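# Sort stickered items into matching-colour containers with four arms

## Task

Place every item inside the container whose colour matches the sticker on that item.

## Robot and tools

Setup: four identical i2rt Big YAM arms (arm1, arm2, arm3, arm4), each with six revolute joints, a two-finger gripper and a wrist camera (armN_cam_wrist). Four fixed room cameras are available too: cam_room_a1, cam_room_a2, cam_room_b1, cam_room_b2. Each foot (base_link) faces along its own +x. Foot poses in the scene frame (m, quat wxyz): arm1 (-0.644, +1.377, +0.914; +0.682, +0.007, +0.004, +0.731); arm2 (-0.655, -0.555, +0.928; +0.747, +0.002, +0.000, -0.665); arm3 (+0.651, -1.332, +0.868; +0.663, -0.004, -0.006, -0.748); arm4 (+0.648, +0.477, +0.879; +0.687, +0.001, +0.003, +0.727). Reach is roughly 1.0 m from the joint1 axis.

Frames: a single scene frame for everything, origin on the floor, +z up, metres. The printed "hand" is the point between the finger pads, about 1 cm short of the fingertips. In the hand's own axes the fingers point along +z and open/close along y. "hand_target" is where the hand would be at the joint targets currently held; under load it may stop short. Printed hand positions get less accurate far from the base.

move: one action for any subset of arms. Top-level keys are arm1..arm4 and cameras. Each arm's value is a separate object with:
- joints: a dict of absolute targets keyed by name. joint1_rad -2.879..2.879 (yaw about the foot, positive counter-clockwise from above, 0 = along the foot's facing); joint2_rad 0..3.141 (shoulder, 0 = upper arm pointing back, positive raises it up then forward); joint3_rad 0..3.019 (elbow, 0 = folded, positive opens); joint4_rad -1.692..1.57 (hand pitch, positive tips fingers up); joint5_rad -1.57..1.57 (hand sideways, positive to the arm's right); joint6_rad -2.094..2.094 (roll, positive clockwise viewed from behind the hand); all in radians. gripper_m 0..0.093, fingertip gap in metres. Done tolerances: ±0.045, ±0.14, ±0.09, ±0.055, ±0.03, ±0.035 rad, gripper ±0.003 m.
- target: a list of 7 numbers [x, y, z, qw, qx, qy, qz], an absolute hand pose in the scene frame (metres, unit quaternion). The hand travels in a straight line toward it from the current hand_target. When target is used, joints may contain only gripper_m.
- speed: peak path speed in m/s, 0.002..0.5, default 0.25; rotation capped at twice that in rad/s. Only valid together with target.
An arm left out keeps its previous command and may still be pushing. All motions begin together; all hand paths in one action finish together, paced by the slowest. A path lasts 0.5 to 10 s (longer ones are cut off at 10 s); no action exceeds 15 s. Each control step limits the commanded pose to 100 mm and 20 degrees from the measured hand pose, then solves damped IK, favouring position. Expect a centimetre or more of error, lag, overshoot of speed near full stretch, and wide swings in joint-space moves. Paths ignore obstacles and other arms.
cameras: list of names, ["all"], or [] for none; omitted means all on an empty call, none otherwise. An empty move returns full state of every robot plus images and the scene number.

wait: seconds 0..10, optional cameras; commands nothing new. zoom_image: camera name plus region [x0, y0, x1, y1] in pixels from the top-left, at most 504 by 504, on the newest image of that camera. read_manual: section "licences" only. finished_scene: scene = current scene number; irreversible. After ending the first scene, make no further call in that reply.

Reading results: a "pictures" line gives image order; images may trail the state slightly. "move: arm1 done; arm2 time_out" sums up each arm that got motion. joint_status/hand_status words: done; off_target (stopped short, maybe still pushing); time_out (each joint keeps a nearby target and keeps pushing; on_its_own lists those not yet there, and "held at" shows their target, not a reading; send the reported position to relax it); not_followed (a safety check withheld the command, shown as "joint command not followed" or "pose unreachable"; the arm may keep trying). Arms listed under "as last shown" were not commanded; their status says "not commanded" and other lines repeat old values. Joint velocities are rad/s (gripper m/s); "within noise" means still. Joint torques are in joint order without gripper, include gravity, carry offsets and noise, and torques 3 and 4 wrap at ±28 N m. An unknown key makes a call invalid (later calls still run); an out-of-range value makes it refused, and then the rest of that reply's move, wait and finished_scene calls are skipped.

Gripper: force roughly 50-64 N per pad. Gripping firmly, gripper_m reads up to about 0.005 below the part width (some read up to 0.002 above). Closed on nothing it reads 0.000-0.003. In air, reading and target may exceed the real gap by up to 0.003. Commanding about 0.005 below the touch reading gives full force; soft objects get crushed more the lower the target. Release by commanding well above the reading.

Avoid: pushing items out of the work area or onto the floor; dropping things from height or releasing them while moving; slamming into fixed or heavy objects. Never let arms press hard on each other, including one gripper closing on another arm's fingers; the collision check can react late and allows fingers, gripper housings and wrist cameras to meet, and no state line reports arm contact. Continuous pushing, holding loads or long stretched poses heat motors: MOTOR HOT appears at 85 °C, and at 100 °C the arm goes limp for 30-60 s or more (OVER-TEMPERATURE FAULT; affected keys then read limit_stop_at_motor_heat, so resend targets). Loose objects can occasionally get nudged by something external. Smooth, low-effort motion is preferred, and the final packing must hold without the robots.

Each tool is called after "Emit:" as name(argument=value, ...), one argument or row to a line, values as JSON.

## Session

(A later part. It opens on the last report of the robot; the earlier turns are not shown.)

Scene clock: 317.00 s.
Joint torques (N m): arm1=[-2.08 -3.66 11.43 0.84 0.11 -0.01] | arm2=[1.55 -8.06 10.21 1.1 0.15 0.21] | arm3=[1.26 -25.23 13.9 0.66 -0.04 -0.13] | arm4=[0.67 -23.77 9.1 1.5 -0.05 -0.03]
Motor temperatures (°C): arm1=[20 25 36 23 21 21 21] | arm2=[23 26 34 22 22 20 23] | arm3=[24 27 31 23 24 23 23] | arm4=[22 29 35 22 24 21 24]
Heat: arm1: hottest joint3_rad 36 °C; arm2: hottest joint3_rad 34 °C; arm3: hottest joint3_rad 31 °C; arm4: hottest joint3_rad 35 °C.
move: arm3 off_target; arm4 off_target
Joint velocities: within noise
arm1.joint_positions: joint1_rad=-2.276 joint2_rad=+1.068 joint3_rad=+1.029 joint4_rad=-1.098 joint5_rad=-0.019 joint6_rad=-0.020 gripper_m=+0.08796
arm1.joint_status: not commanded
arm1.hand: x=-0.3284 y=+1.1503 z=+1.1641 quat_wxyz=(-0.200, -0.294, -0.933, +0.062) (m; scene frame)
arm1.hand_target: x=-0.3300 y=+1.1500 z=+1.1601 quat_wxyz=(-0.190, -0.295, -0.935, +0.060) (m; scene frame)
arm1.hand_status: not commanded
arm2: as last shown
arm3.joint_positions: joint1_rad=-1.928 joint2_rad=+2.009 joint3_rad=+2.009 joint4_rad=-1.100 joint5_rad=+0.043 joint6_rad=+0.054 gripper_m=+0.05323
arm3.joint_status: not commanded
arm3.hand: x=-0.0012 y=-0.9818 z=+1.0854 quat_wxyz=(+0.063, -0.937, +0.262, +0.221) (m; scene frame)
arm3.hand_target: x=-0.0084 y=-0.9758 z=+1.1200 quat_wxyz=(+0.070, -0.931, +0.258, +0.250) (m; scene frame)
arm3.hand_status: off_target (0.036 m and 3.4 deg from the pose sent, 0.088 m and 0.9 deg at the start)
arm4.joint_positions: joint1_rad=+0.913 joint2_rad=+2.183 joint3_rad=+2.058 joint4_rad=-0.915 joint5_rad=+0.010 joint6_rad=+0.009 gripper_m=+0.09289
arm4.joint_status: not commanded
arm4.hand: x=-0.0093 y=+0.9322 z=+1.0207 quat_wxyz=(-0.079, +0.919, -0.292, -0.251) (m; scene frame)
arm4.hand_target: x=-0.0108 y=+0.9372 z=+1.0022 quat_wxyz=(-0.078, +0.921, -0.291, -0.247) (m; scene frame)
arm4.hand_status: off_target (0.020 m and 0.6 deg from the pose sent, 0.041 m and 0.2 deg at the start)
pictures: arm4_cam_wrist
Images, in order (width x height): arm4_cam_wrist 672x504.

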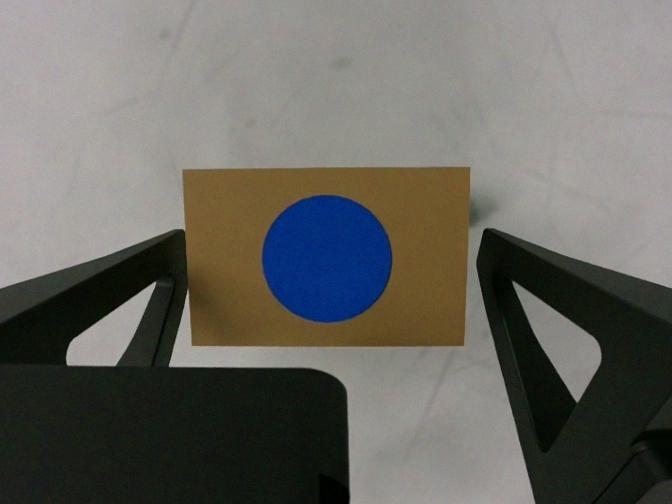

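Emit:
move(
  arm4={"joints":{"gripper_m":0.058}},
  arm3={"target":[0.318,-1.14,1.17,0.0692,-0.9307,0.2581,0.2494],"speed":0.25},
)

Emit:
move(
  arm4={"target":[-0.005,0.930,1.12,0.0778,-0.9212,0.2905,0.2468],"speed":0.2},
  arm3={"joints":{"joint1_rad":-0.3,"joint2_rad":0.9,"joint3_rad":1.25,"joint4_rad":-1.5,"joint5_rad":0,"joint6_rad":0}},
  cameras=["arm4_cam_wrist","arm3_cam_wrist"],
)

Scene clock: 323.20 s.
Joint torques (N m): arm1=[-2.2 -3.25 11.47 0.72 0.11 0.02] | arm2=[1.61 -8 10.19 1.1 0.15 0.2] | arm3=[0.26 -6.3 9.13 0.88 -0.06 -0.14] | arm4=[0.62 -23.3 9.11 1.48 -0.03 -0.05]
Motor temperatures (°C): arm1=[20 25 36 23 21 21 21] | arm2=[23 26 34 22 22 20 23] | arm3=[24 28 32 23 24 23 24] | arm4=[22 29 35 22 24 21 25]
Heat: arm1: hottest joint3_rad 36 °C; arm2: hottest joint3_rad 34 °C; arm3: hottest joint3_rad 32 °C; arm4: hottest joint3_rad 35 °C.
move: arm3 done; arm4 off_target
Joint velocities: within noise
arm1, arm2: as last shown
arm3.joint_positions: joint1_rad=-1.932 joint2_rad=+0.997 joint3_rad=+1.093 joint4_rad=-1.122 joint5_rad=+0.034 joint6_rad=+0.040 gripper_m=+0.05323
arm3.joint_status: not commanded
arm3.hand: x=+0.3152 y=-1.1445 z=+1.1745 quat_wxyz=(+0.069, -0.930, +0.255, +0.256) (m; scene frame)
arm3.hand_target: x=+0.3180 y=-1.1400 z=+1.1701 quat_wxyz=(+0.069, -0.931, +0.258, +0.250) (m; scene frame)
arm3.hand_status: done (0.007 m and 0.9 deg from the pose sent, 0.366 m and 3.4 deg at the start)
arm4.joint_positions: joint1_rad=+0.913 joint2_rad=+2.183 joint3_rad=+2.058 joint4_rad=-0.915 joint5_rad=+0.010 joint6_rad=+0.009 gripper_m=+0.06931
arm4.joint_status: gripper_m off_target (ended at +0.06934, target +0.05800)
arm4.hand: x=-0.0095 y=+0.9321 z=+1.0207 quat_wxyz=(-0.079, +0.919, -0.292, -0.251) (m; scene frame)
arm4.hand_target: x=-0.0108 y=+0.9373 z=+1.0022 quat_wxyz=(-0.078, +0.921, -0.291, -0.247) (m; scene frame)
arm4.hand_status: not commanded
pictures: none

Scene clock: 325.03 s.
Joint torques (N m): arm1=[-2.14 -3.6 11.29 0.72 0.11 0.01] | arm2=[1.55 -8.06 10.21 1.1 0.15 0.21] | arm3=[1.96 -4.6 12.07 0.53 0.08 -0.12] | arm4=[1.08 -26.87 12.42 0.44 0.09 -0.01]
Motor temperatures (°C): arm1=[20 25 36 23 21 21 21] | arm2=[23 26 34 22 22 20 23] | arm3=[24 27 32 23 24 23 24] | arm4=[22 29 35 22 24 21 25]
Heat: arm1: hottest joint3_rad 36 °C; arm2: hottest joint3_rad 34 °C; arm3: hottest joint3_rad 32 °C; arm4: hottest joint3_rad 35 °C.
move: arm3 done; arm4 off_target
Joint velocities: within noise
arm1: as last shown
arm2.joint_positions: joint1_rad=+0.900 joint2_rad=+1.088 joint3_rad=+1.007 joint4_rad=-1.057 joint5_rad=+0.006 joint6_rad=-0.002 gripper_m=+0.07993
arm2.joint_status: not commanded
arm2.hand: x=-0.3239 y=-0.7629 z=+1.1692 quat_wxyz=(-0.206, -0.267, -0.940, +0.060) (m; scene frame)
arm2.hand_target: x=-0.3271 y=-0.7571 z=+1.1600 quat_wxyz=(-0.192, -0.270, -0.942, +0.055) (m; scene frame)
arm2.hand_status: not commanded
arm3.joint_positions: joint1_rad=-0.309 joint2_rad=+0.904 joint3_rad=+1.212 joint4_rad=-1.495 joint5_rad=-0.002 joint6_rad=+0.007 gripper_m=+0.05320
arm3.joint_status: all done
arm3.hand: x=+0.5263 y=-1.5975 z=+1.2270 quat_wxyz=(-0.110, -0.827, -0.526, +0.163) (m; scene frame)
arm3.hand_target: x=+0.5278 y=-1.5999 z=+1.2449 quat_wxyz=(-0.119, -0.820, -0.531, +0.178) (m; scene frame)
arm3.hand_status: not commanded
arm4.joint_positions: joint1_rad=+0.913 joint2_rad=+2.178 joint3_rad=+2.246 joint4_rad=-1.167 joint5_rad=+0.010 joint6_rad=+0.009 gripper_m=+0.06931
arm4.joint_status: not commanded
arm4.hand: x=+0.0009 y=+0.9255 z=+1.0886 quat_wxyz=(-0.070, +0.927, -0.294, -0.224) (m; scene frame)
arm4.hand_target: x=-0.0039 y=+0.9291 z=+1.1200 quat_wxyz=(-0.078, +0.921, -0.291, -0.247) (m; scene frame)
arm4.hand_status: off_target (0.032 m and 2.8 deg from the pose sent, 0.099 m and 0.6 deg at the start)
pictures: arm3_cam_wrist, arm4_cam_wrist
Images, in order (width x height): arm3_cam_wrist 672x504, arm4_cam_wrist 672x504.

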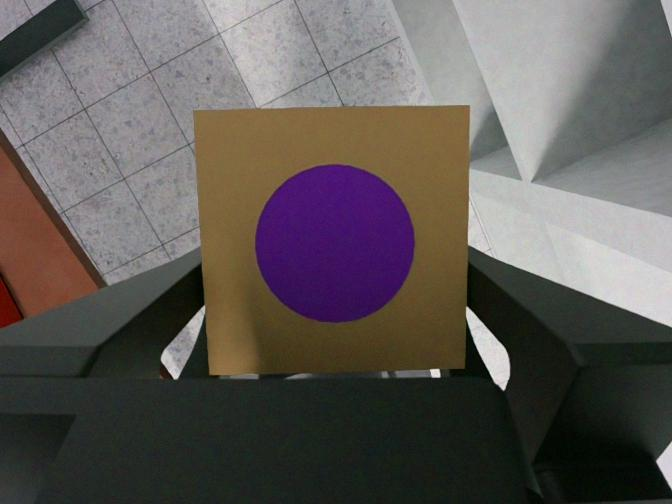

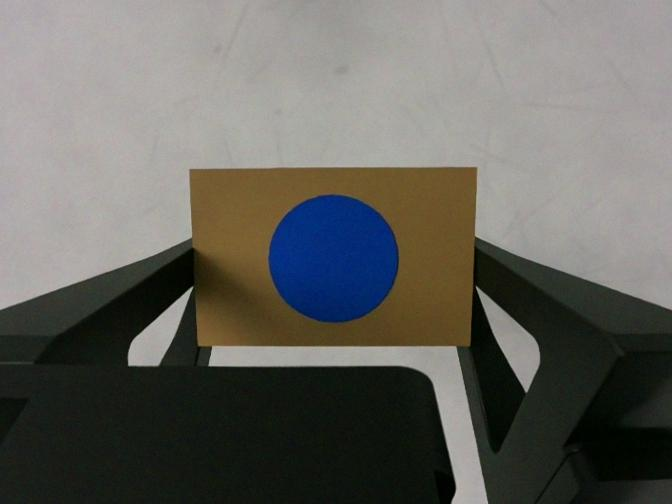

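Emit:
move(
  arm4={"target":[0.32,0.695,1.17,0.0778,-0.9212,0.2905,0.2468],"speed":0.25},
  arm3={"joints":{"joint1_rad":1.79}},
)

Emit:
move(
  arm4={"joints":{"joint1_rad":0.3,"joint2_rad":0.9,"joint3_rad":1.25,"joint4_rad":-1.5,"joint5_rad":0,"joint6_rad":0}},
  arm3={"target":[1.193,-1.277,0.95,0.2587,-0.0169,0.9658,0.0045],"speed":0.3},
  cameras=["arm3_cam_wrist","arm4_cam_wrist"],
)

Scene clock: 333.67 s.
Joint torques (N m): arm1=[-1.96 -3.84 11.37 0.75 0.08 0.02] | arm2=[1.49 -8.06 10.22 1.07 0.16 0.21] | arm3=[1.9 -4.66 12.11 0.55 0.11 -0.11] | arm4=[1.44 -6.77 9.4 0.54 0.23 0.19]
Motor temperatures (°C): arm1=[20 24 36 23 21 21 21] | arm2=[23 26 34 22 22 20 23] | arm3=[24 27 33 23 24 23 24] | arm4=[22 30 37 22 24 21 25]
Heat: arm1: hottest joint3_rad 36 °C; arm2: hottest joint3_rad 34 °C; arm3: hottest joint3_rad 33 °C; arm4: hottest joint3_rad 37 °C.
move: arm3 done; arm4 done
Joint velocities: within noise
arm1, arm2: as last shown
arm3.joint_positions: joint1_rad=+1.781 joint2_rad=+0.904 joint3_rad=+1.212 joint4_rad=-1.495 joint5_rad=-0.002 joint6_rad=+0.006 gripper_m=+0.05315
arm3.joint_status: all done
arm3.hand: x=+0.9473 y=-1.3004 z=+1.2234 quat_wxyz=(-0.191, +0.042, -0.981, -0.003) (m; scene frame)
arm3.hand_target: x=+0.9488 y=-1.2975 z=+1.2413 quat_wxyz=(-0.209, +0.049, -0.977, -0.004) (m; scene frame)
arm3.hand_status: not commanded
arm4.joint_positions: joint1_rad=+0.937 joint2_rad=+1.034 joint3_rad=+1.071 joint4_rad=-1.077 joint5_rad=+0.022 joint6_rad=+0.018 gripper_m=+0.06931
arm4.joint_status: not commanded
arm4.hand: x=+0.3215 y=+0.6968 z=+1.1710 quat_wxyz=(-0.080, +0.921, -0.286, -0.251) (m; scene frame)
arm4.hand_target: x=+0.3200 y=+0.6950 z=+1.1700 quat_wxyz=(-0.078, +0.921, -0.290, -0.247) (m; scene frame)
arm4.hand_status: done (0.002 m and 0.7 deg from the pose sent, 0.402 m and 2.8 deg at the start)
pictures: none

Scene clock: 335.63 s.
Joint torques (N m): arm1=[-1.9 -3.37 11.3 0.73 0.09 0.01] | arm2=[1.44 -8.06 10.24 1.13 0.15 0.22] | arm3=[2.08 -16.56 10.63 1.54 0.17 0.03] | arm4=[0.67 -3.19 10.24 0.39 0.07 -0.08]
Motor temperatures (°C): arm1=[20 24 36 23 21 21 21] | arm2=[23 26 34 22 22 20 23] | arm3=[24 27 33 23 24 23 24] | arm4=[22 29 37 22 24 21 25]
Heat: arm1: hottest joint3_rad 36 °C; arm2: hottest joint3_rad 34 °C; arm3: hottest joint3_rad 33 °C; arm4: hottest joint3_rad 37 °C.
move: arm3 off_target; arm4 done
Joint velocities: within noise
arm1, arm2: as last shown
arm3.joint_positions: joint1_rad=+1.784 joint2_rad=+1.615 joint3_rad=+0.983 joint4_rad=-0.485 joint5_rad=+0.020 joint6_rad=+0.062 gripper_m=+0.05315
arm3.joint_status: not commanded
arm3.hand: x=+1.1723 y=-1.2867 z=+0.9247 quat_wxyz=(-0.226, +0.014, -0.974, -0.001) (m; scene frame)
arm3.hand_target: x=+1.1916 y=-1.2770 z=+0.9504 quat_wxyz=(-0.258, +0.017, -0.966, -0.005) (m; scene frame)
arm3.hand_status: off_target (0.034 m and 4.0 deg from the pose sent, 0.368 m and 8.5 deg at the start)
arm4.joint_positions: joint1_rad=+0.301 joint2_rad=+0.891 joint3_rad=+1.224 joint4_rad=-1.491 joint5_rad=+0.001 joint6_rad=+0.013 gripper_m=+0.06933
arm4.joint_status: all done
arm4.hand: x=+0.5461 y=+0.7572 z=+1.2443 quat_wxyz=(-0.113, +0.800, -0.564, -0.170) (m; scene frame)
arm4.hand_target: x=+0.5455 y=+0.7597 z=+1.2527 quat_wxyz=(-0.116, +0.803, -0.559, -0.172) (m; scene frame)
arm4.hand_status: not commanded
pictures: arm3_cam_wrist, arm4_cam_wrist
Images, in order (width x height): arm3_cam_wrist 672x504, arm4_cam_wrist 672x504.

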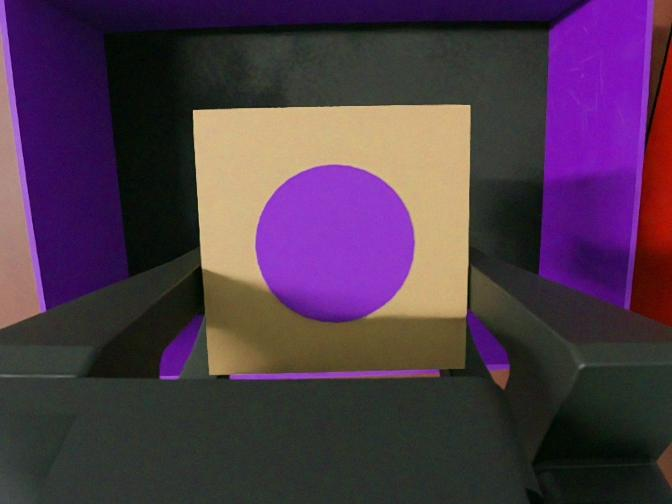

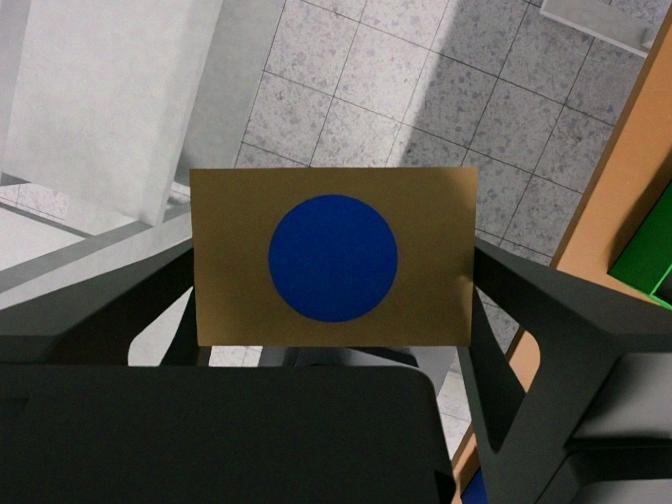

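Emit:
move(
  arm3={"target":[1.205,-1.277,0.83,0.2587,-0.0169,0.9658,0.0045],"speed":0.2},
  arm4={"joints":{"joint1_rad":-1.9}},
)

Emit:
move(
  arm3={"target":[1.205,-1.277,0.775,0.2587,-0.0169,0.9658,0.0045],"speed":0.12},
  arm4={"target":[1.14,0.333,0.96,0.2586,0.0337,0.9653,-0.0090],"speed":0.3},
  cameras=["arm3_cam_wrist","arm4_cam_wrist"],
)

Scene clock: 346.50 s.
Joint torques (N m): arm1=[-1.9 -3.6 11.54 0.7 0.11 0.01] | arm2=[1.67 -8.12 10.24 1.09 0.15 0.21] | arm3=[2.2 -17.79 6.15 1.68 0.15 0.03] | arm4=[0.85 -4.01 10.35 0.35 0.06 -0.07]
Motor temperatures (°C): arm1=[20 24 36 23 21 21 21] | arm2=[23 26 34 22 22 20 23] | arm3=[24 26 32 23 24 23 24] | arm4=[22 27 38 22 24 21 26]
Heat: arm1: hottest joint3_rad 36 °C; arm2: hottest joint3_rad 34 °C; arm3: hottest joint3_rad 32 °C; arm4: hottest joint3_rad 38 °C.
move: arm3 off_target; arm4 done
Joint velocities: within noise
arm1, arm2: as last shown
arm3.joint_positions: joint1_rad=+1.784 joint2_rad=+1.864 joint3_rad=+0.961 joint4_rad=-0.173 joint5_rad=+0.021 joint6_rad=+0.062 gripper_m=+0.05315
arm3.joint_status: not commanded
arm3.hand: x=+1.1998 y=-1.2853 z=+0.8227 quat_wxyz=(-0.245, +0.014, -0.969, -0.002) (m; scene frame)
arm3.hand_target: x=+1.2049 y=-1.2770 z=+0.8301 quat_wxyz=(-0.259, +0.017, -0.966, -0.005) (m; scene frame)
arm3.hand_status: off_target (0.012 m and 1.6 deg from the pose sent, 0.101 m and 3.9 deg at the start)
arm4.joint_positions: joint1_rad=-1.899 joint2_rad=+0.900 joint3_rad=+1.224 joint4_rad=-1.491 joint5_rad=+0.001 joint6_rad=+0.012 gripper_m=+0.06937
arm4.joint_status: all done
arm4.hand: x=+0.9378 y=+0.3978 z=+1.2413 quat_wxyz=(-0.197, -0.138, -0.970, +0.028) (m; scene frame)
arm4.hand_target: x=+0.9381 y=+0.3974 z=+1.2521 quat_wxyz=(-0.205, -0.133, -0.969, +0.030) (m; scene frame)
arm4.hand_status: not commanded
pictures: none

Scene clock: 348.40 s.
Joint torques (N m): arm1=[-1.79 -3.37 11.6 0.7 0.07 0.04] | arm2=[1.49 -8.06 10.18 1.09 0.16 0.21] | arm3=[2.14 -16.85 4.72 1.76 0.16 0.02] | arm4=[0.38 -13.98 8.79 1.39 -0.14 -0.14]
Motor temperatures (°C): arm1=[20 24 37 23 21 21 21] | arm2=[23 26 34 22 22 20 23] | arm3=[24 26 32 23 24 23 24] | arm4=[22 27 38 22 24 21 26]
Heat: arm1: hottest joint3_rad 37 °C; arm2: hottest joint3_rad 34 °C; arm3: hottest joint3_rad 32 °C; arm4: hottest joint3_rad 38 °C.
move: arm3 done; arm4 off_target
Joint velocities: within noise
arm1, arm2: as last shown
arm3.joint_positions: joint1_rad=+1.786 joint2_rad=+1.976 joint3_rad=+0.961 joint4_rad=-0.036 joint5_rad=+0.022 joint6_rad=+0.063 gripper_m=+0.05315
arm3.joint_status: not commanded
arm3.hand: x=+1.2073 y=-1.2848 z=+0.7795 quat_wxyz=(-0.257, +0.014, -0.966, -0.003) (m; scene frame)
arm3.hand_target: x=+1.2048 y=-1.2772 z=+0.7750 quat_wxyz=(-0.258, +0.017, -0.966, -0.004) (m; scene frame)
arm3.hand_status: done (0.009 m and 0.4 deg from the pose sent, 0.049 m and 1.6 deg at the start)
arm4.joint_positions: joint1_rad=-1.950 joint2_rad=+1.538 joint3_rad=+0.915 joint4_rad=-0.482 joint5_rad=-0.129 joint6_rad=-0.210 gripper_m=+0.06937
arm4.joint_status: not commanded
arm4.hand: x=+1.1277 y=+0.3402 z=+0.9454 quat_wxyz=(-0.236, -0.040, -0.971, +0.002) (m; scene frame)
arm4.hand_target: x=+1.1395 y=+0.3332 z=+0.9603 quat_wxyz=(-0.259, -0.034, -0.965, +0.009) (m; scene frame)
arm4.hand_status: off_target (0.020 m and 2.8 deg from the pose sent, 0.352 m and 14.0 deg at the start)
pictures: arm3_cam_wrist, arm4_cam_wrist
Images, in order (width x height): arm3_cam_wrist 672x504, arm4_cam_wrist 672x504.

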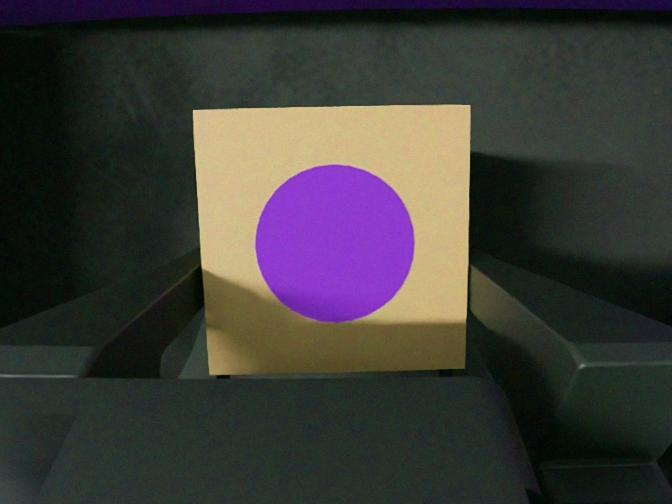

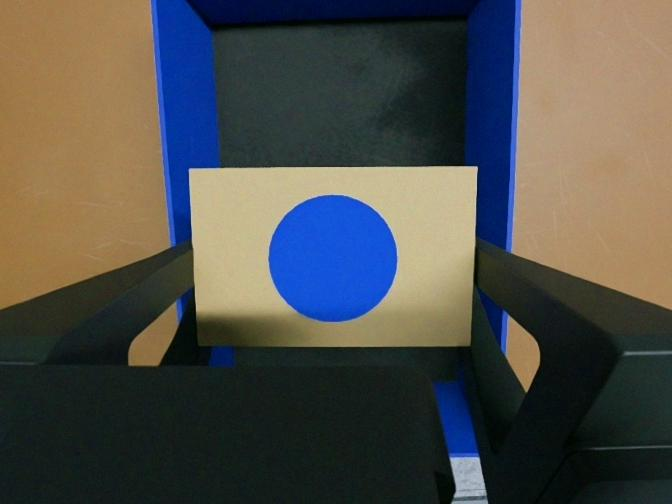

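Emit:
move(
  arm3={"target":[1.200,-1.277,0.752,0.2587,-0.0169,0.9658,0.0045],"speed":0.08},
  arm4={"target":[1.147,0.330,0.82,0.2586,0.0337,0.9653,-0.0090],"speed":0.2},
)

Emit:
move(
  arm3={"target":[1.200,-1.277,0.740,0.2587,-0.0169,0.9658,0.0045],"speed":0.08},
  arm4={"target":[1.145,0.330,0.765,0.2586,0.0337,0.9653,-0.0090],"speed":0.12},
  cameras=["arm3_cam_wrist","arm4_cam_wrist"],
)

Scene clock: 357.40 s.
Joint torques (N m): arm1=[-2.14 -3.49 11.44 0.61 0.1 0.01] | arm2=[1.55 -8.06 10.21 1.09 0.15 0.2] | arm3=[2.2 -16.85 4.56 1.72 0.16 0.03] | arm4=[0.15 -15.44 5.35 1.36 -0.15 -0.06]
Motor temperatures (°C): arm1=[20 24 37 23 21 21 21] | arm2=[23 26 34 22 22 20 23] | arm3=[24 27 31 23 24 23 24] | arm4=[22 27 38 22 24 21 26]
Heat: arm1: hottest joint3_rad 37 °C; arm2: hottest joint3_rad 34 °C; arm3: hottest joint3_rad 31 °C; arm4: hottest joint3_rad 38 °C.
move: arm3 done; arm4 done
Joint velocities: within noise
arm1, arm2: as last shown
arm3.joint_positions: joint1_rad=+1.787 joint2_rad=+2.025 joint3_rad=+0.947 joint4_rad=+0.026 joint5_rad=+0.023 joint6_rad=+0.065 gripper_m=+0.05315
arm3.joint_status: not commanded
arm3.hand: x=+1.2016 y=-1.2847 z=+0.7566 quat_wxyz=(-0.257, +0.014, -0.966, -0.003) (m; scene frame)
arm3.hand_target: x=+1.1999 y=-1.2771 z=+0.7521 quat_wxyz=(-0.259, +0.017, -0.966, -0.005) (m; scene frame)
arm3.hand_status: done (0.009 m and 0.4 deg from the pose sent, 0.030 m and 0.4 deg at the start)
arm4.joint_positions: joint1_rad=-1.950 joint2_rad=+1.839 joint3_rad=+0.851 joint4_rad=-0.087 joint5_rad=-0.129 joint6_rad=-0.210 gripper_m=+0.06937
arm4.joint_status: not commanded
arm4.hand: x=+1.1428 y=+0.3345 z=+0.8187 quat_wxyz=(-0.250, -0.038, -0.967, +0.006) (m; scene frame)
arm4.hand_target: x=+1.1470 y=+0.3300 z=+0.8201 quat_wxyz=(-0.259, -0.034, -0.965, +0.009) (m; scene frame)
arm4.hand_status: done (0.006 m and 1.2 deg from the pose sent, 0.127 m and 2.8 deg at the start)
pictures: none

Scene clock: 358.50 s.
Joint torques (N m): arm1=[-1.67 -3.6 11.33 0.58 0.07 0.01] | arm2=[1.61 -8.06 10.22 1.09 0.16 0.21] | arm3=[2.14 -15.38 4.66 1.57 0.13 0.03] | arm4=[0.38 -15.38 4.44 1.5 -0.12 -0.08]
Motor temperatures (°C): arm1=[20 24 37 23 21 21 21] | arm2=[23 26 34 22 22 20 23] | arm3=[24 27 31 23 24 23 24] | arm4=[22 27 38 22 24 21 26]
Heat: arm1: hottest joint3_rad 37 °C; arm2: hottest joint3_rad 34 °C; arm3: hottest joint3_rad 31 °C; arm4: hottest joint3_rad 38 °C.
move: arm3 off_target; arm4 done
Joint velocities: within noise
arm1.joint_positions: joint1_rad=-2.276 joint2_rad=+1.068 joint3_rad=+1.029 joint4_rad=-1.098 joint5_rad=-0.019 joint6_rad=-0.020 gripper_m=+0.08796
arm1.joint_status: not commanded
arm1.hand: x=-0.3284 y=+1.1503 z=+1.1641 quat_wxyz=(-0.200, -0.294, -0.933, +0.062) (m; scene frame)
arm1.hand_target: x=-0.3300 y=+1.1500 z=+1.1601 quat_wxyz=(-0.190, -0.295, -0.935, +0.060) (m; scene frame)
arm1.hand_status: not commanded
arm2: as last shown
arm3.joint_positions: joint1_rad=+1.788 joint2_rad=+2.037 joint3_rad=+0.947 joint4_rad=+0.059 joint5_rad=+0.025 joint6_rad=+0.065 gripper_m=+0.05315
arm3.joint_status: not commanded
arm3.hand: x=+1.2058 y=-1.2844 z=+0.7544 quat_wxyz=(-0.267, +0.014, -0.964, -0.003) (m; scene frame)
arm3.hand_target: x=+1.1996 y=-1.2772 z=+0.7403 quat_wxyz=(-0.259, +0.017, -0.966, -0.004) (m; scene frame)
arm3.hand_status: off_target (0.017 m and 1.1 deg from the pose sent, 0.018 m and 0.4 deg at the start)
arm4.joint_positions: joint1_rad=-1.950 joint2_rad=+1.979 joint3_rad=+0.848 joint4_rad=+0.061 joint5_rad=-0.130 joint6_rad=-0.210 gripper_m=+0.06937
arm4.joint_status: not commanded
arm4.hand: x=+1.1432 y=+0.3342 z=+0.7666 quat_wxyz=(-0.253, -0.038, -0.967, +0.006) (m; scene frame)
arm4.hand_target: x=+1.1451 y=+0.3301 z=+0.7651 quat_wxyz=(-0.259, -0.034, -0.965, +0.009) (m; scene frame)
arm4.hand_status: done (0.005 m and 0.9 deg from the pose sent, 0.054 m and 1.2 deg at the start)
pictures: arm3_cam_wrist, arm4_cam_wrist
Images, in order (width x height): arm3_cam_wrist 672x504, arm4_cam_wrist 672x504.

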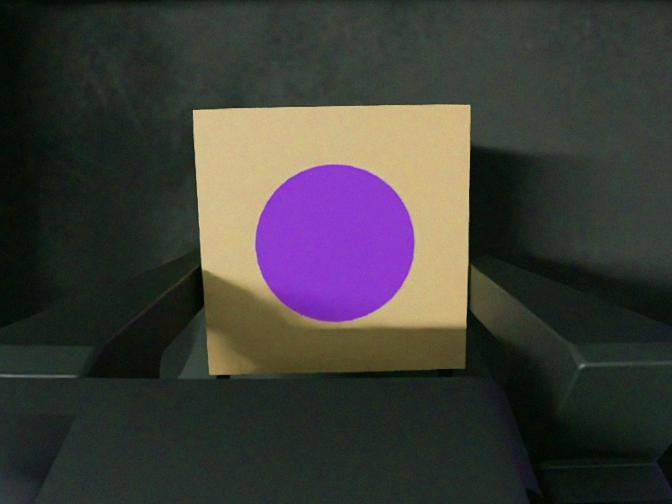

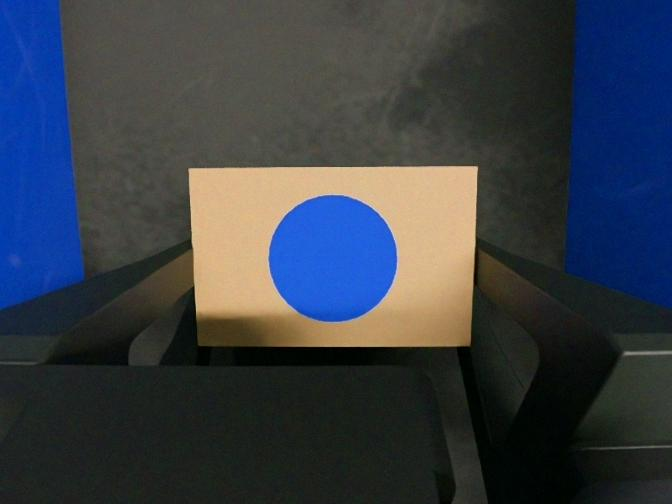

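Emit:
move(
  arm3={"joints":{"gripper_m":0.075}},
  arm4={"target":[1.142,0.330,0.735,0.2586,0.0337,0.9653,-0.0090],"speed":0.08},
)

Emit:
move(
  arm3={"target":[1.185,-1.277,0.93,0.2587,-0.0169,0.9658,0.0045],"speed":0.15},
  arm4={"target":[1.142,0.330,0.725,0.2586,0.0337,0.9653,-0.0090],"speed":0.08},
  cameras=["arm3_cam_wrist","arm4_cam_wrist"],
)

Scene clock: 367.07 s.
Joint torques (N m): arm1=[-2.2 -3.84 11.3 0.73 0.09 0.01] | arm2=[1.61 -8.06 10.24 1.06 0.16 0.2] | arm3=[2.26 -16.67 4.51 1.44 0.11 0.02] | arm4=[-0.15 -14.74 4.05 1.36 -0.13 -0.04]
Motor temperatures (°C): arm1=[20 24 37 23 21 21 21] | arm2=[23 26 34 22 22 20 23] | arm3=[24 27 30 23 24 23 24] | arm4=[22 26 36 22 24 21 26]
Heat: arm1: hottest joint3_rad 37 °C; arm2: hottest joint3_rad 34 °C; arm3: hottest joint3_rad 30 °C; arm4: hottest joint3_rad 36 °C.
move: arm3 done; arm4 off_target
Joint velocities: within noise
arm1, arm2: as last shown
arm3.joint_positions: joint1_rad=+1.788 joint2_rad=+2.052 joint3_rad=+0.947 joint4_rad=+0.060 joint5_rad=+0.025 joint6_rad=+0.066 gripper_m=+0.07496
arm3.joint_status: all done
arm3.hand: x=+1.2023 y=-1.2848 z=+0.7465 quat_wxyz=(-0.260, +0.013, -0.965, -0.003) (m; scene frame)
arm3.hand_target: x=+1.1997 y=-1.2772 z=+0.7405 quat_wxyz=(-0.259, +0.017, -0.966, -0.005) (m; scene frame)
arm3.hand_status: not commanded
arm4.joint_positions: joint1_rad=-1.952 joint2_rad=+2.041 joint3_rad=+0.848 joint4_rad=+0.143 joint5_rad=-0.131 joint6_rad=-0.216 gripper_m=+0.06937
arm4.joint_status: not commanded
arm4.hand: x=+1.1446 y=+0.3331 z=+0.7456 quat_wxyz=(-0.262, -0.035, -0.964, +0.009) (m; scene frame)
arm4.hand_target: x=+1.1417 y=+0.3302 z=+0.7352 quat_wxyz=(-0.258, -0.034, -0.965, +0.009) (m; scene frame)
arm4.hand_status: off_target (0.011 m and 0.4 deg from the pose sent, 0.032 m and 0.9 deg at the start)
pictures: none

Scene clock: 368.97 s.
Joint torques (N m): arm1=[-2.2 -4.01 11.3 0.61 0.1 0] | arm2=[1.55 -8 10.24 1.11 0.16 0.2] | arm3=[1.96 -14.97 10.92 0.64 0.07 0] | arm4=[0.32 -12.69 4.08 1.33 -0.11 -0.04]
Motor temperatures (°C): arm1=[20 24 37 23 21 21 21] | arm2=[23 26 34 22 22 20 23] | arm3=[24 27 30 23 24 23 24] | arm4=[22 26 36 22 24 21 26]
Heat: arm1: hottest joint3_rad 37 °C; arm2: hottest joint3_rad 34 °C; arm3: hottest joint3_rad 30 °C; arm4: hottest joint3_rad 36 °C.
move: arm3 off_target; arm4 off_target
Joint velocities: within noise
arm1: as last shown
arm2.joint_positions: joint1_rad=+0.900 joint2_rad=+1.088 joint3_rad=+1.007 joint4_rad=-1.057 joint5_rad=+0.006 joint6_rad=-0.002 gripper_m=+0.07993
arm2.joint_status: not commanded
arm2.hand: x=-0.3239 y=-0.7629 z=+1.1692 quat_wxyz=(-0.206, -0.267, -0.940, +0.060) (m; scene frame)
arm2.hand_target: x=-0.3271 y=-0.7571 z=+1.1600 quat_wxyz=(-0.192, -0.270, -0.942, +0.055) (m; scene frame)
arm2.hand_status: not commanded
arm3.joint_positions: joint1_rad=+1.788 joint2_rad=+1.617 joint3_rad=+0.931 joint4_rad=-0.401 joint5_rad=+0.025 joint6_rad=+0.066 gripper_m=+0.07496
arm3.joint_status: not commanded
arm3.hand: x=+1.1671 y=-1.2859 z=+0.9117 quat_wxyz=(-0.240, +0.014, -0.971, -0.001) (m; scene frame)
arm3.hand_target: x=+1.1842 y=-1.2770 z=+0.9304 quat_wxyz=(-0.259, +0.017, -0.966, -0.005) (m; scene frame)
arm3.hand_status: off_target (0.027 m and 2.2 deg from the pose sent, 0.185 m and 0.5 deg at the start)
arm4.joint_positions: joint1_rad=-1.952 joint2_rad=+2.048 joint3_rad=+0.848 joint4_rad=+0.171 joint5_rad=-0.131 joint6_rad=-0.216 gripper_m=+0.06937
arm4.joint_status: not commanded
arm4.hand: x=+1.1484 y=+0.3317 z=+0.7455 quat_wxyz=(-0.272, -0.034, -0.962, +0.012) (m; scene frame)
arm4.hand_target: x=+1.1412 y=+0.3304 z=+0.7257 quat_wxyz=(-0.258, -0.034, -0.965, +0.009) (m; scene frame)
arm4.hand_status: off_target (0.022 m and 1.6 deg from the pose sent, 0.021 m and 0.5 deg at the start)
pictures: arm3_cam_wrist, arm4_cam_wrist
Images, in order (width x height): arm3_cam_wrist 672x504, arm4_cam_wrist 672x504.

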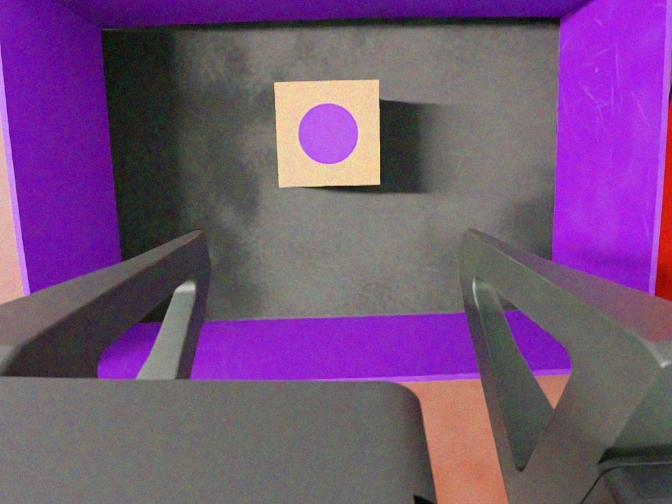

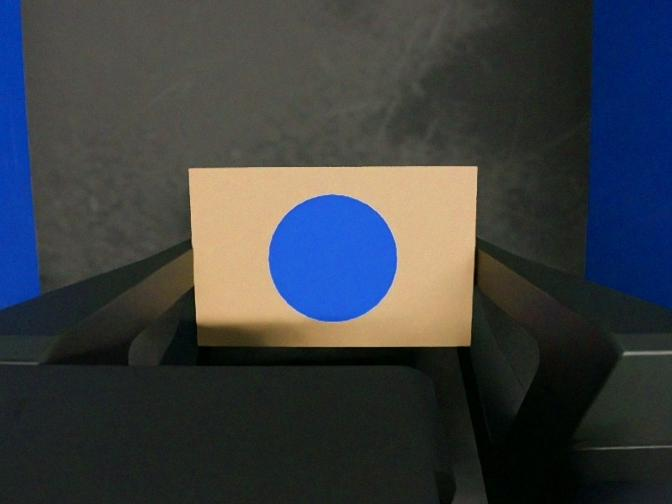

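Emit:
move(
  arm4={"joints":{"gripper_m":0.086}},
)

Emit:
move(
  arm4={"target":[1.135,0.335,0.92,0.2586,0.0337,0.9653,-0.0090],"speed":0.15},
  cameras=["arm4_cam_wrist"],
)

Scene clock: 372.90 s.
Joint torques (N m): arm1=[-1.73 -3.84 11.3 0.69 0.08 -0.02] | arm2=[1.38 -8.18 10.22 1.1 0.15 0.2] | arm3=[2.02 -14.97 10.88 0.62 0.07 0.02] | arm4=[-0.09 -14.39 3.95 1.13 -0.11 -0.02]
Motor temperatures (°C): arm1=[20 24 37 23 21 21 21] | arm2=[23 26 34 22 22 20 23] | arm3=[24 27 30 23 24 23 24] | arm4=[22 26 35 22 24 21 26]
Heat: arm1: hottest joint3_rad 37 °C; arm2: hottest joint3_rad 34 °C; arm3: hottest joint3_rad 30 °C; arm4: hottest joint3_rad 35 °C.
move: arm4 done
Joint velocities: within noise
arm1, arm2, arm3: as last shown
arm4.joint_positions: joint1_rad=-1.952 joint2_rad=+2.066 joint3_rad=+0.848 joint4_rad=+0.174 joint5_rad=-0.132 joint6_rad=-0.218 gripper_m=+0.08591
arm4.joint_status: all done
arm4.hand: x=+1.1446 y=+0.3330 z=+0.7369 quat_wxyz=(-0.265, -0.034, -0.964, +0.010) (m; scene frame)
arm4.hand_target: x=+1.1413 y=+0.3304 z=+0.7259 quat_wxyz=(-0.259, -0.034, -0.965, +0.009) (m; scene frame)
arm4.hand_status: not commanded
pictures: none

Scene clock: 374.87 s.
Joint torques (N m): arm1=[-2.14 -4.42 11.41 0.57 0.03 0.03] | arm2=[1.49 -8.06 10.24 1.03 0.15 0.21] | arm3=[1.9 -14.92 10.89 0.65 0.07 0.01] | arm4=[0.09 -13.57 9.25 0.4 -0.05 0.01]
Motor temperatures (°C): arm1=[20 24 37 23 21 21 21] | arm2=[23 26 34 22 22 20 23] | arm3=[24 27 30 23 24 23 24] | arm4=[22 26 35 22 24 21 26]
Heat: arm1: hottest joint3_rad 37 °C; arm2: hottest joint3_rad 34 °C; arm3: hottest joint3_rad 30 °C; arm4: hottest joint3_rad 35 °C.
move: arm4 off_target
Joint velocities: within noise
arm1, arm2, arm3: as last shown
arm4.joint_positions: joint1_rad=-1.952 joint2_rad=+1.595 joint3_rad=+0.837 joint4_rad=-0.333 joint5_rad=-0.132 joint6_rad=-0.218 gripper_m=+0.08591
arm4.joint_status: not commanded
arm4.hand: x=+1.1197 y=+0.3422 z=+0.9038 quat_wxyz=(-0.244, -0.035, -0.969, +0.004) (m; scene frame)
arm4.hand_target: x=+1.1344 y=+0.3353 z=+0.9202 quat_wxyz=(-0.259, -0.034, -0.965, +0.009) (m; scene frame)
arm4.hand_status: off_target (0.023 m and 1.9 deg from the pose sent, 0.183 m and 0.7 deg at the start)
pictures: arm4_cam_wrist
Images, in order (width x height): arm4_cam_wrist 672x504.

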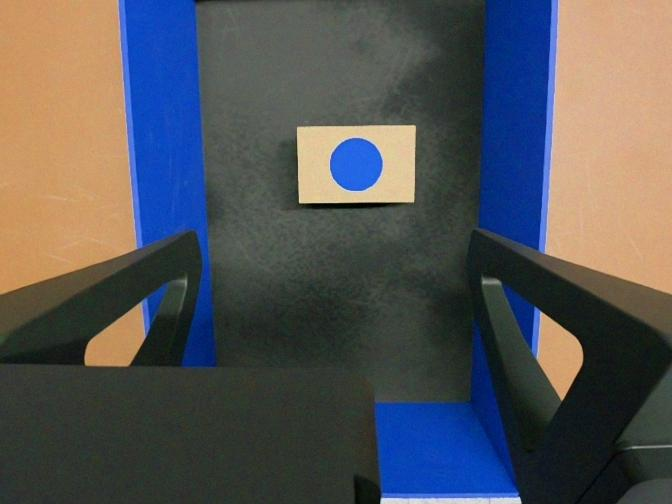

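Emit:
move(
  cameras=["cam_room_a1","cam_room_a2","cam_room_b1","cam_room_b2"],
)

Scene clock: 376.70 s.
Joint torques (N m): arm1=[-2.02 -4.01 11.55 0.62 0.1 -0.02] | arm2=[1.55 -8 10.22 1.07 0.16 0.21] | arm3=[1.85 -15.03 10.91 0.64 0.07 0.01] | arm4=[0.5 -13.98 9.31 0.38 -0.02 0]
Motor temperatures (°C): arm1=[20 24 37 23 21 21 21] | arm2=[23 26 34 22 22 20 23] | arm3=[24 27 30 23 24 23 24] | arm4=[22 26 35 22 24 21 26]
Heat: arm1: hottest joint3_rad 37 °C; arm2: hottest joint3_rad 34 °C; arm3: hottest joint3_rad 30 °C; arm4: hottest joint3_rad 35 °C.
Joint velocities: within noise
arm1.joint_positions: joint1_rad=-2.276 joint2_rad=+1.068 joint3_rad=+1.029 joint4_rad=-1.098 joint5_rad=-0.019 joint6_rad=-0.020 gripper_m=+0.08796
arm1.joint_status: not commanded
arm1.hand: x=-0.3284 y=+1.1503 z=+1.1641 quat_wxyz=(-0.200, -0.294, -0.933, +0.062) (m; scene frame)
arm1.hand_target: x=-0.3300 y=+1.1500 z=+1.1601 quat_wxyz=(-0.190, -0.295, -0.935, +0.060) (m; scene frame)
arm1.hand_status: not commanded
arm2.joint_positions: joint1_rad=+0.900 joint2_rad=+1.088 joint3_rad=+1.007 joint4_rad=-1.057 joint5_rad=+0.006 joint6_rad=-0.002 gripper_m=+0.07993
arm2.joint_status: not commanded
arm2.hand: x=-0.3239 y=-0.7629 z=+1.1692 quat_wxyz=(-0.206, -0.267, -0.940, +0.060) (m; scene frame)
arm2.hand_target: x=-0.3271 y=-0.7571 z=+1.1600 quat_wxyz=(-0.192, -0.270, -0.942, +0.055) (m; scene frame)
arm2.hand_status: not commanded
arm3.joint_positions: joint1_rad=+1.788 joint2_rad=+1.617 joint3_rad=+0.931 joint4_rad=-0.401 joint5_rad=+0.025 joint6_rad=+0.066 gripper_m=+0.07496
arm3.joint_status: not commanded
arm3.hand: x=+1.1671 y=-1.2859 z=+0.9117 quat_wxyz=(-0.240, +0.014, -0.971, -0.001) (m; scene frame)
arm3.hand_target: x=+1.1842 y=-1.2770 z=+0.9304 quat_wxyz=(-0.259, +0.017, -0.966, -0.005) (m; scene frame)
arm3.hand_status: not commanded
arm4.joint_positions: joint1_rad=-1.952 joint2_rad=+1.595 joint3_rad=+0.837 joint4_rad=-0.333 joint5_rad=-0.132 joint6_rad=-0.218 gripper_m=+0.08591
arm4.joint_status: not commanded
arm4.hand: x=+1.1197 y=+0.3422 z=+0.9038 quat_wxyz=(-0.244, -0.035, -0.969, +0.004) (m; scene frame)
arm4.hand_target: x=+1.1344 y=+0.3353 z=+0.9202 quat_wxyz=(-0.259, -0.034, -0.965, +0.009) (m; scene frame)
arm4.hand_status: off_target (0.023 m and 1.9 deg from the pose sent, 0.183 m and 0.7 deg at the start)
pictures: cam_room_a1, cam_room_a2, cam_room_b1, cam_room_b2
Images, in order (width x height): cam_room_a1 672x504, cam_room_a2 672x504, cam_room_b1 672x504, cam_room_b2 672x504.

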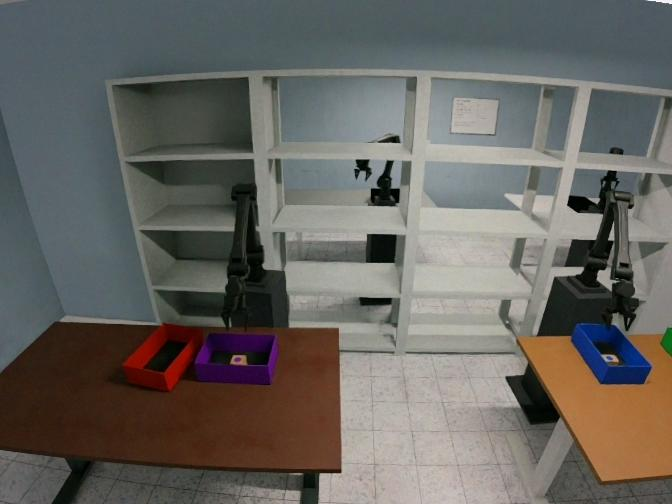

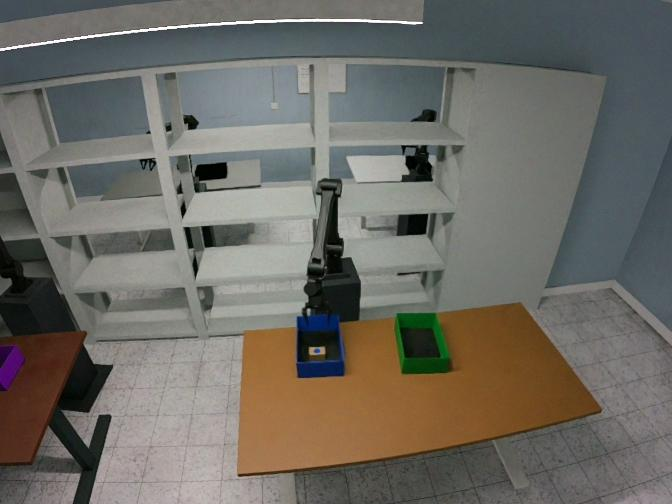

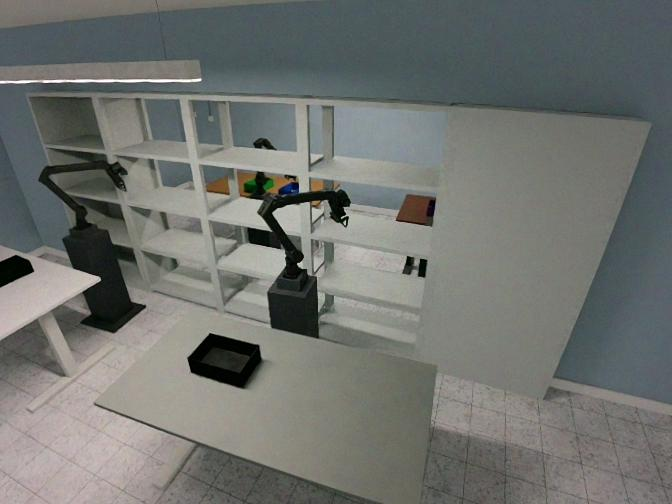

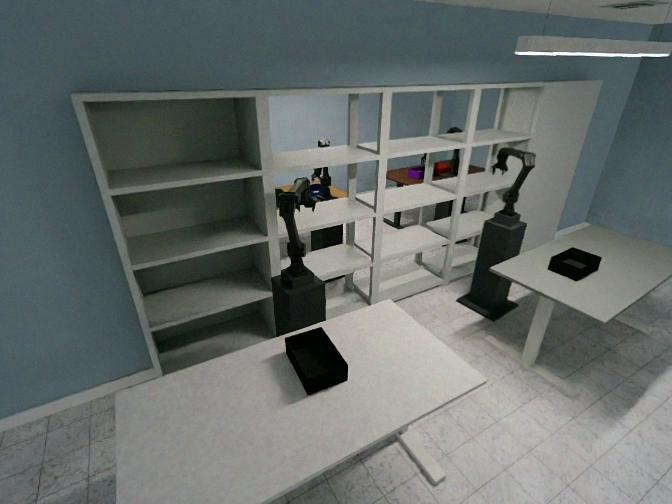

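Both items are packed, and nothing else is visible.

Emit:
finished_scene(
  scene=2,
)

The scene is finished: the task was done.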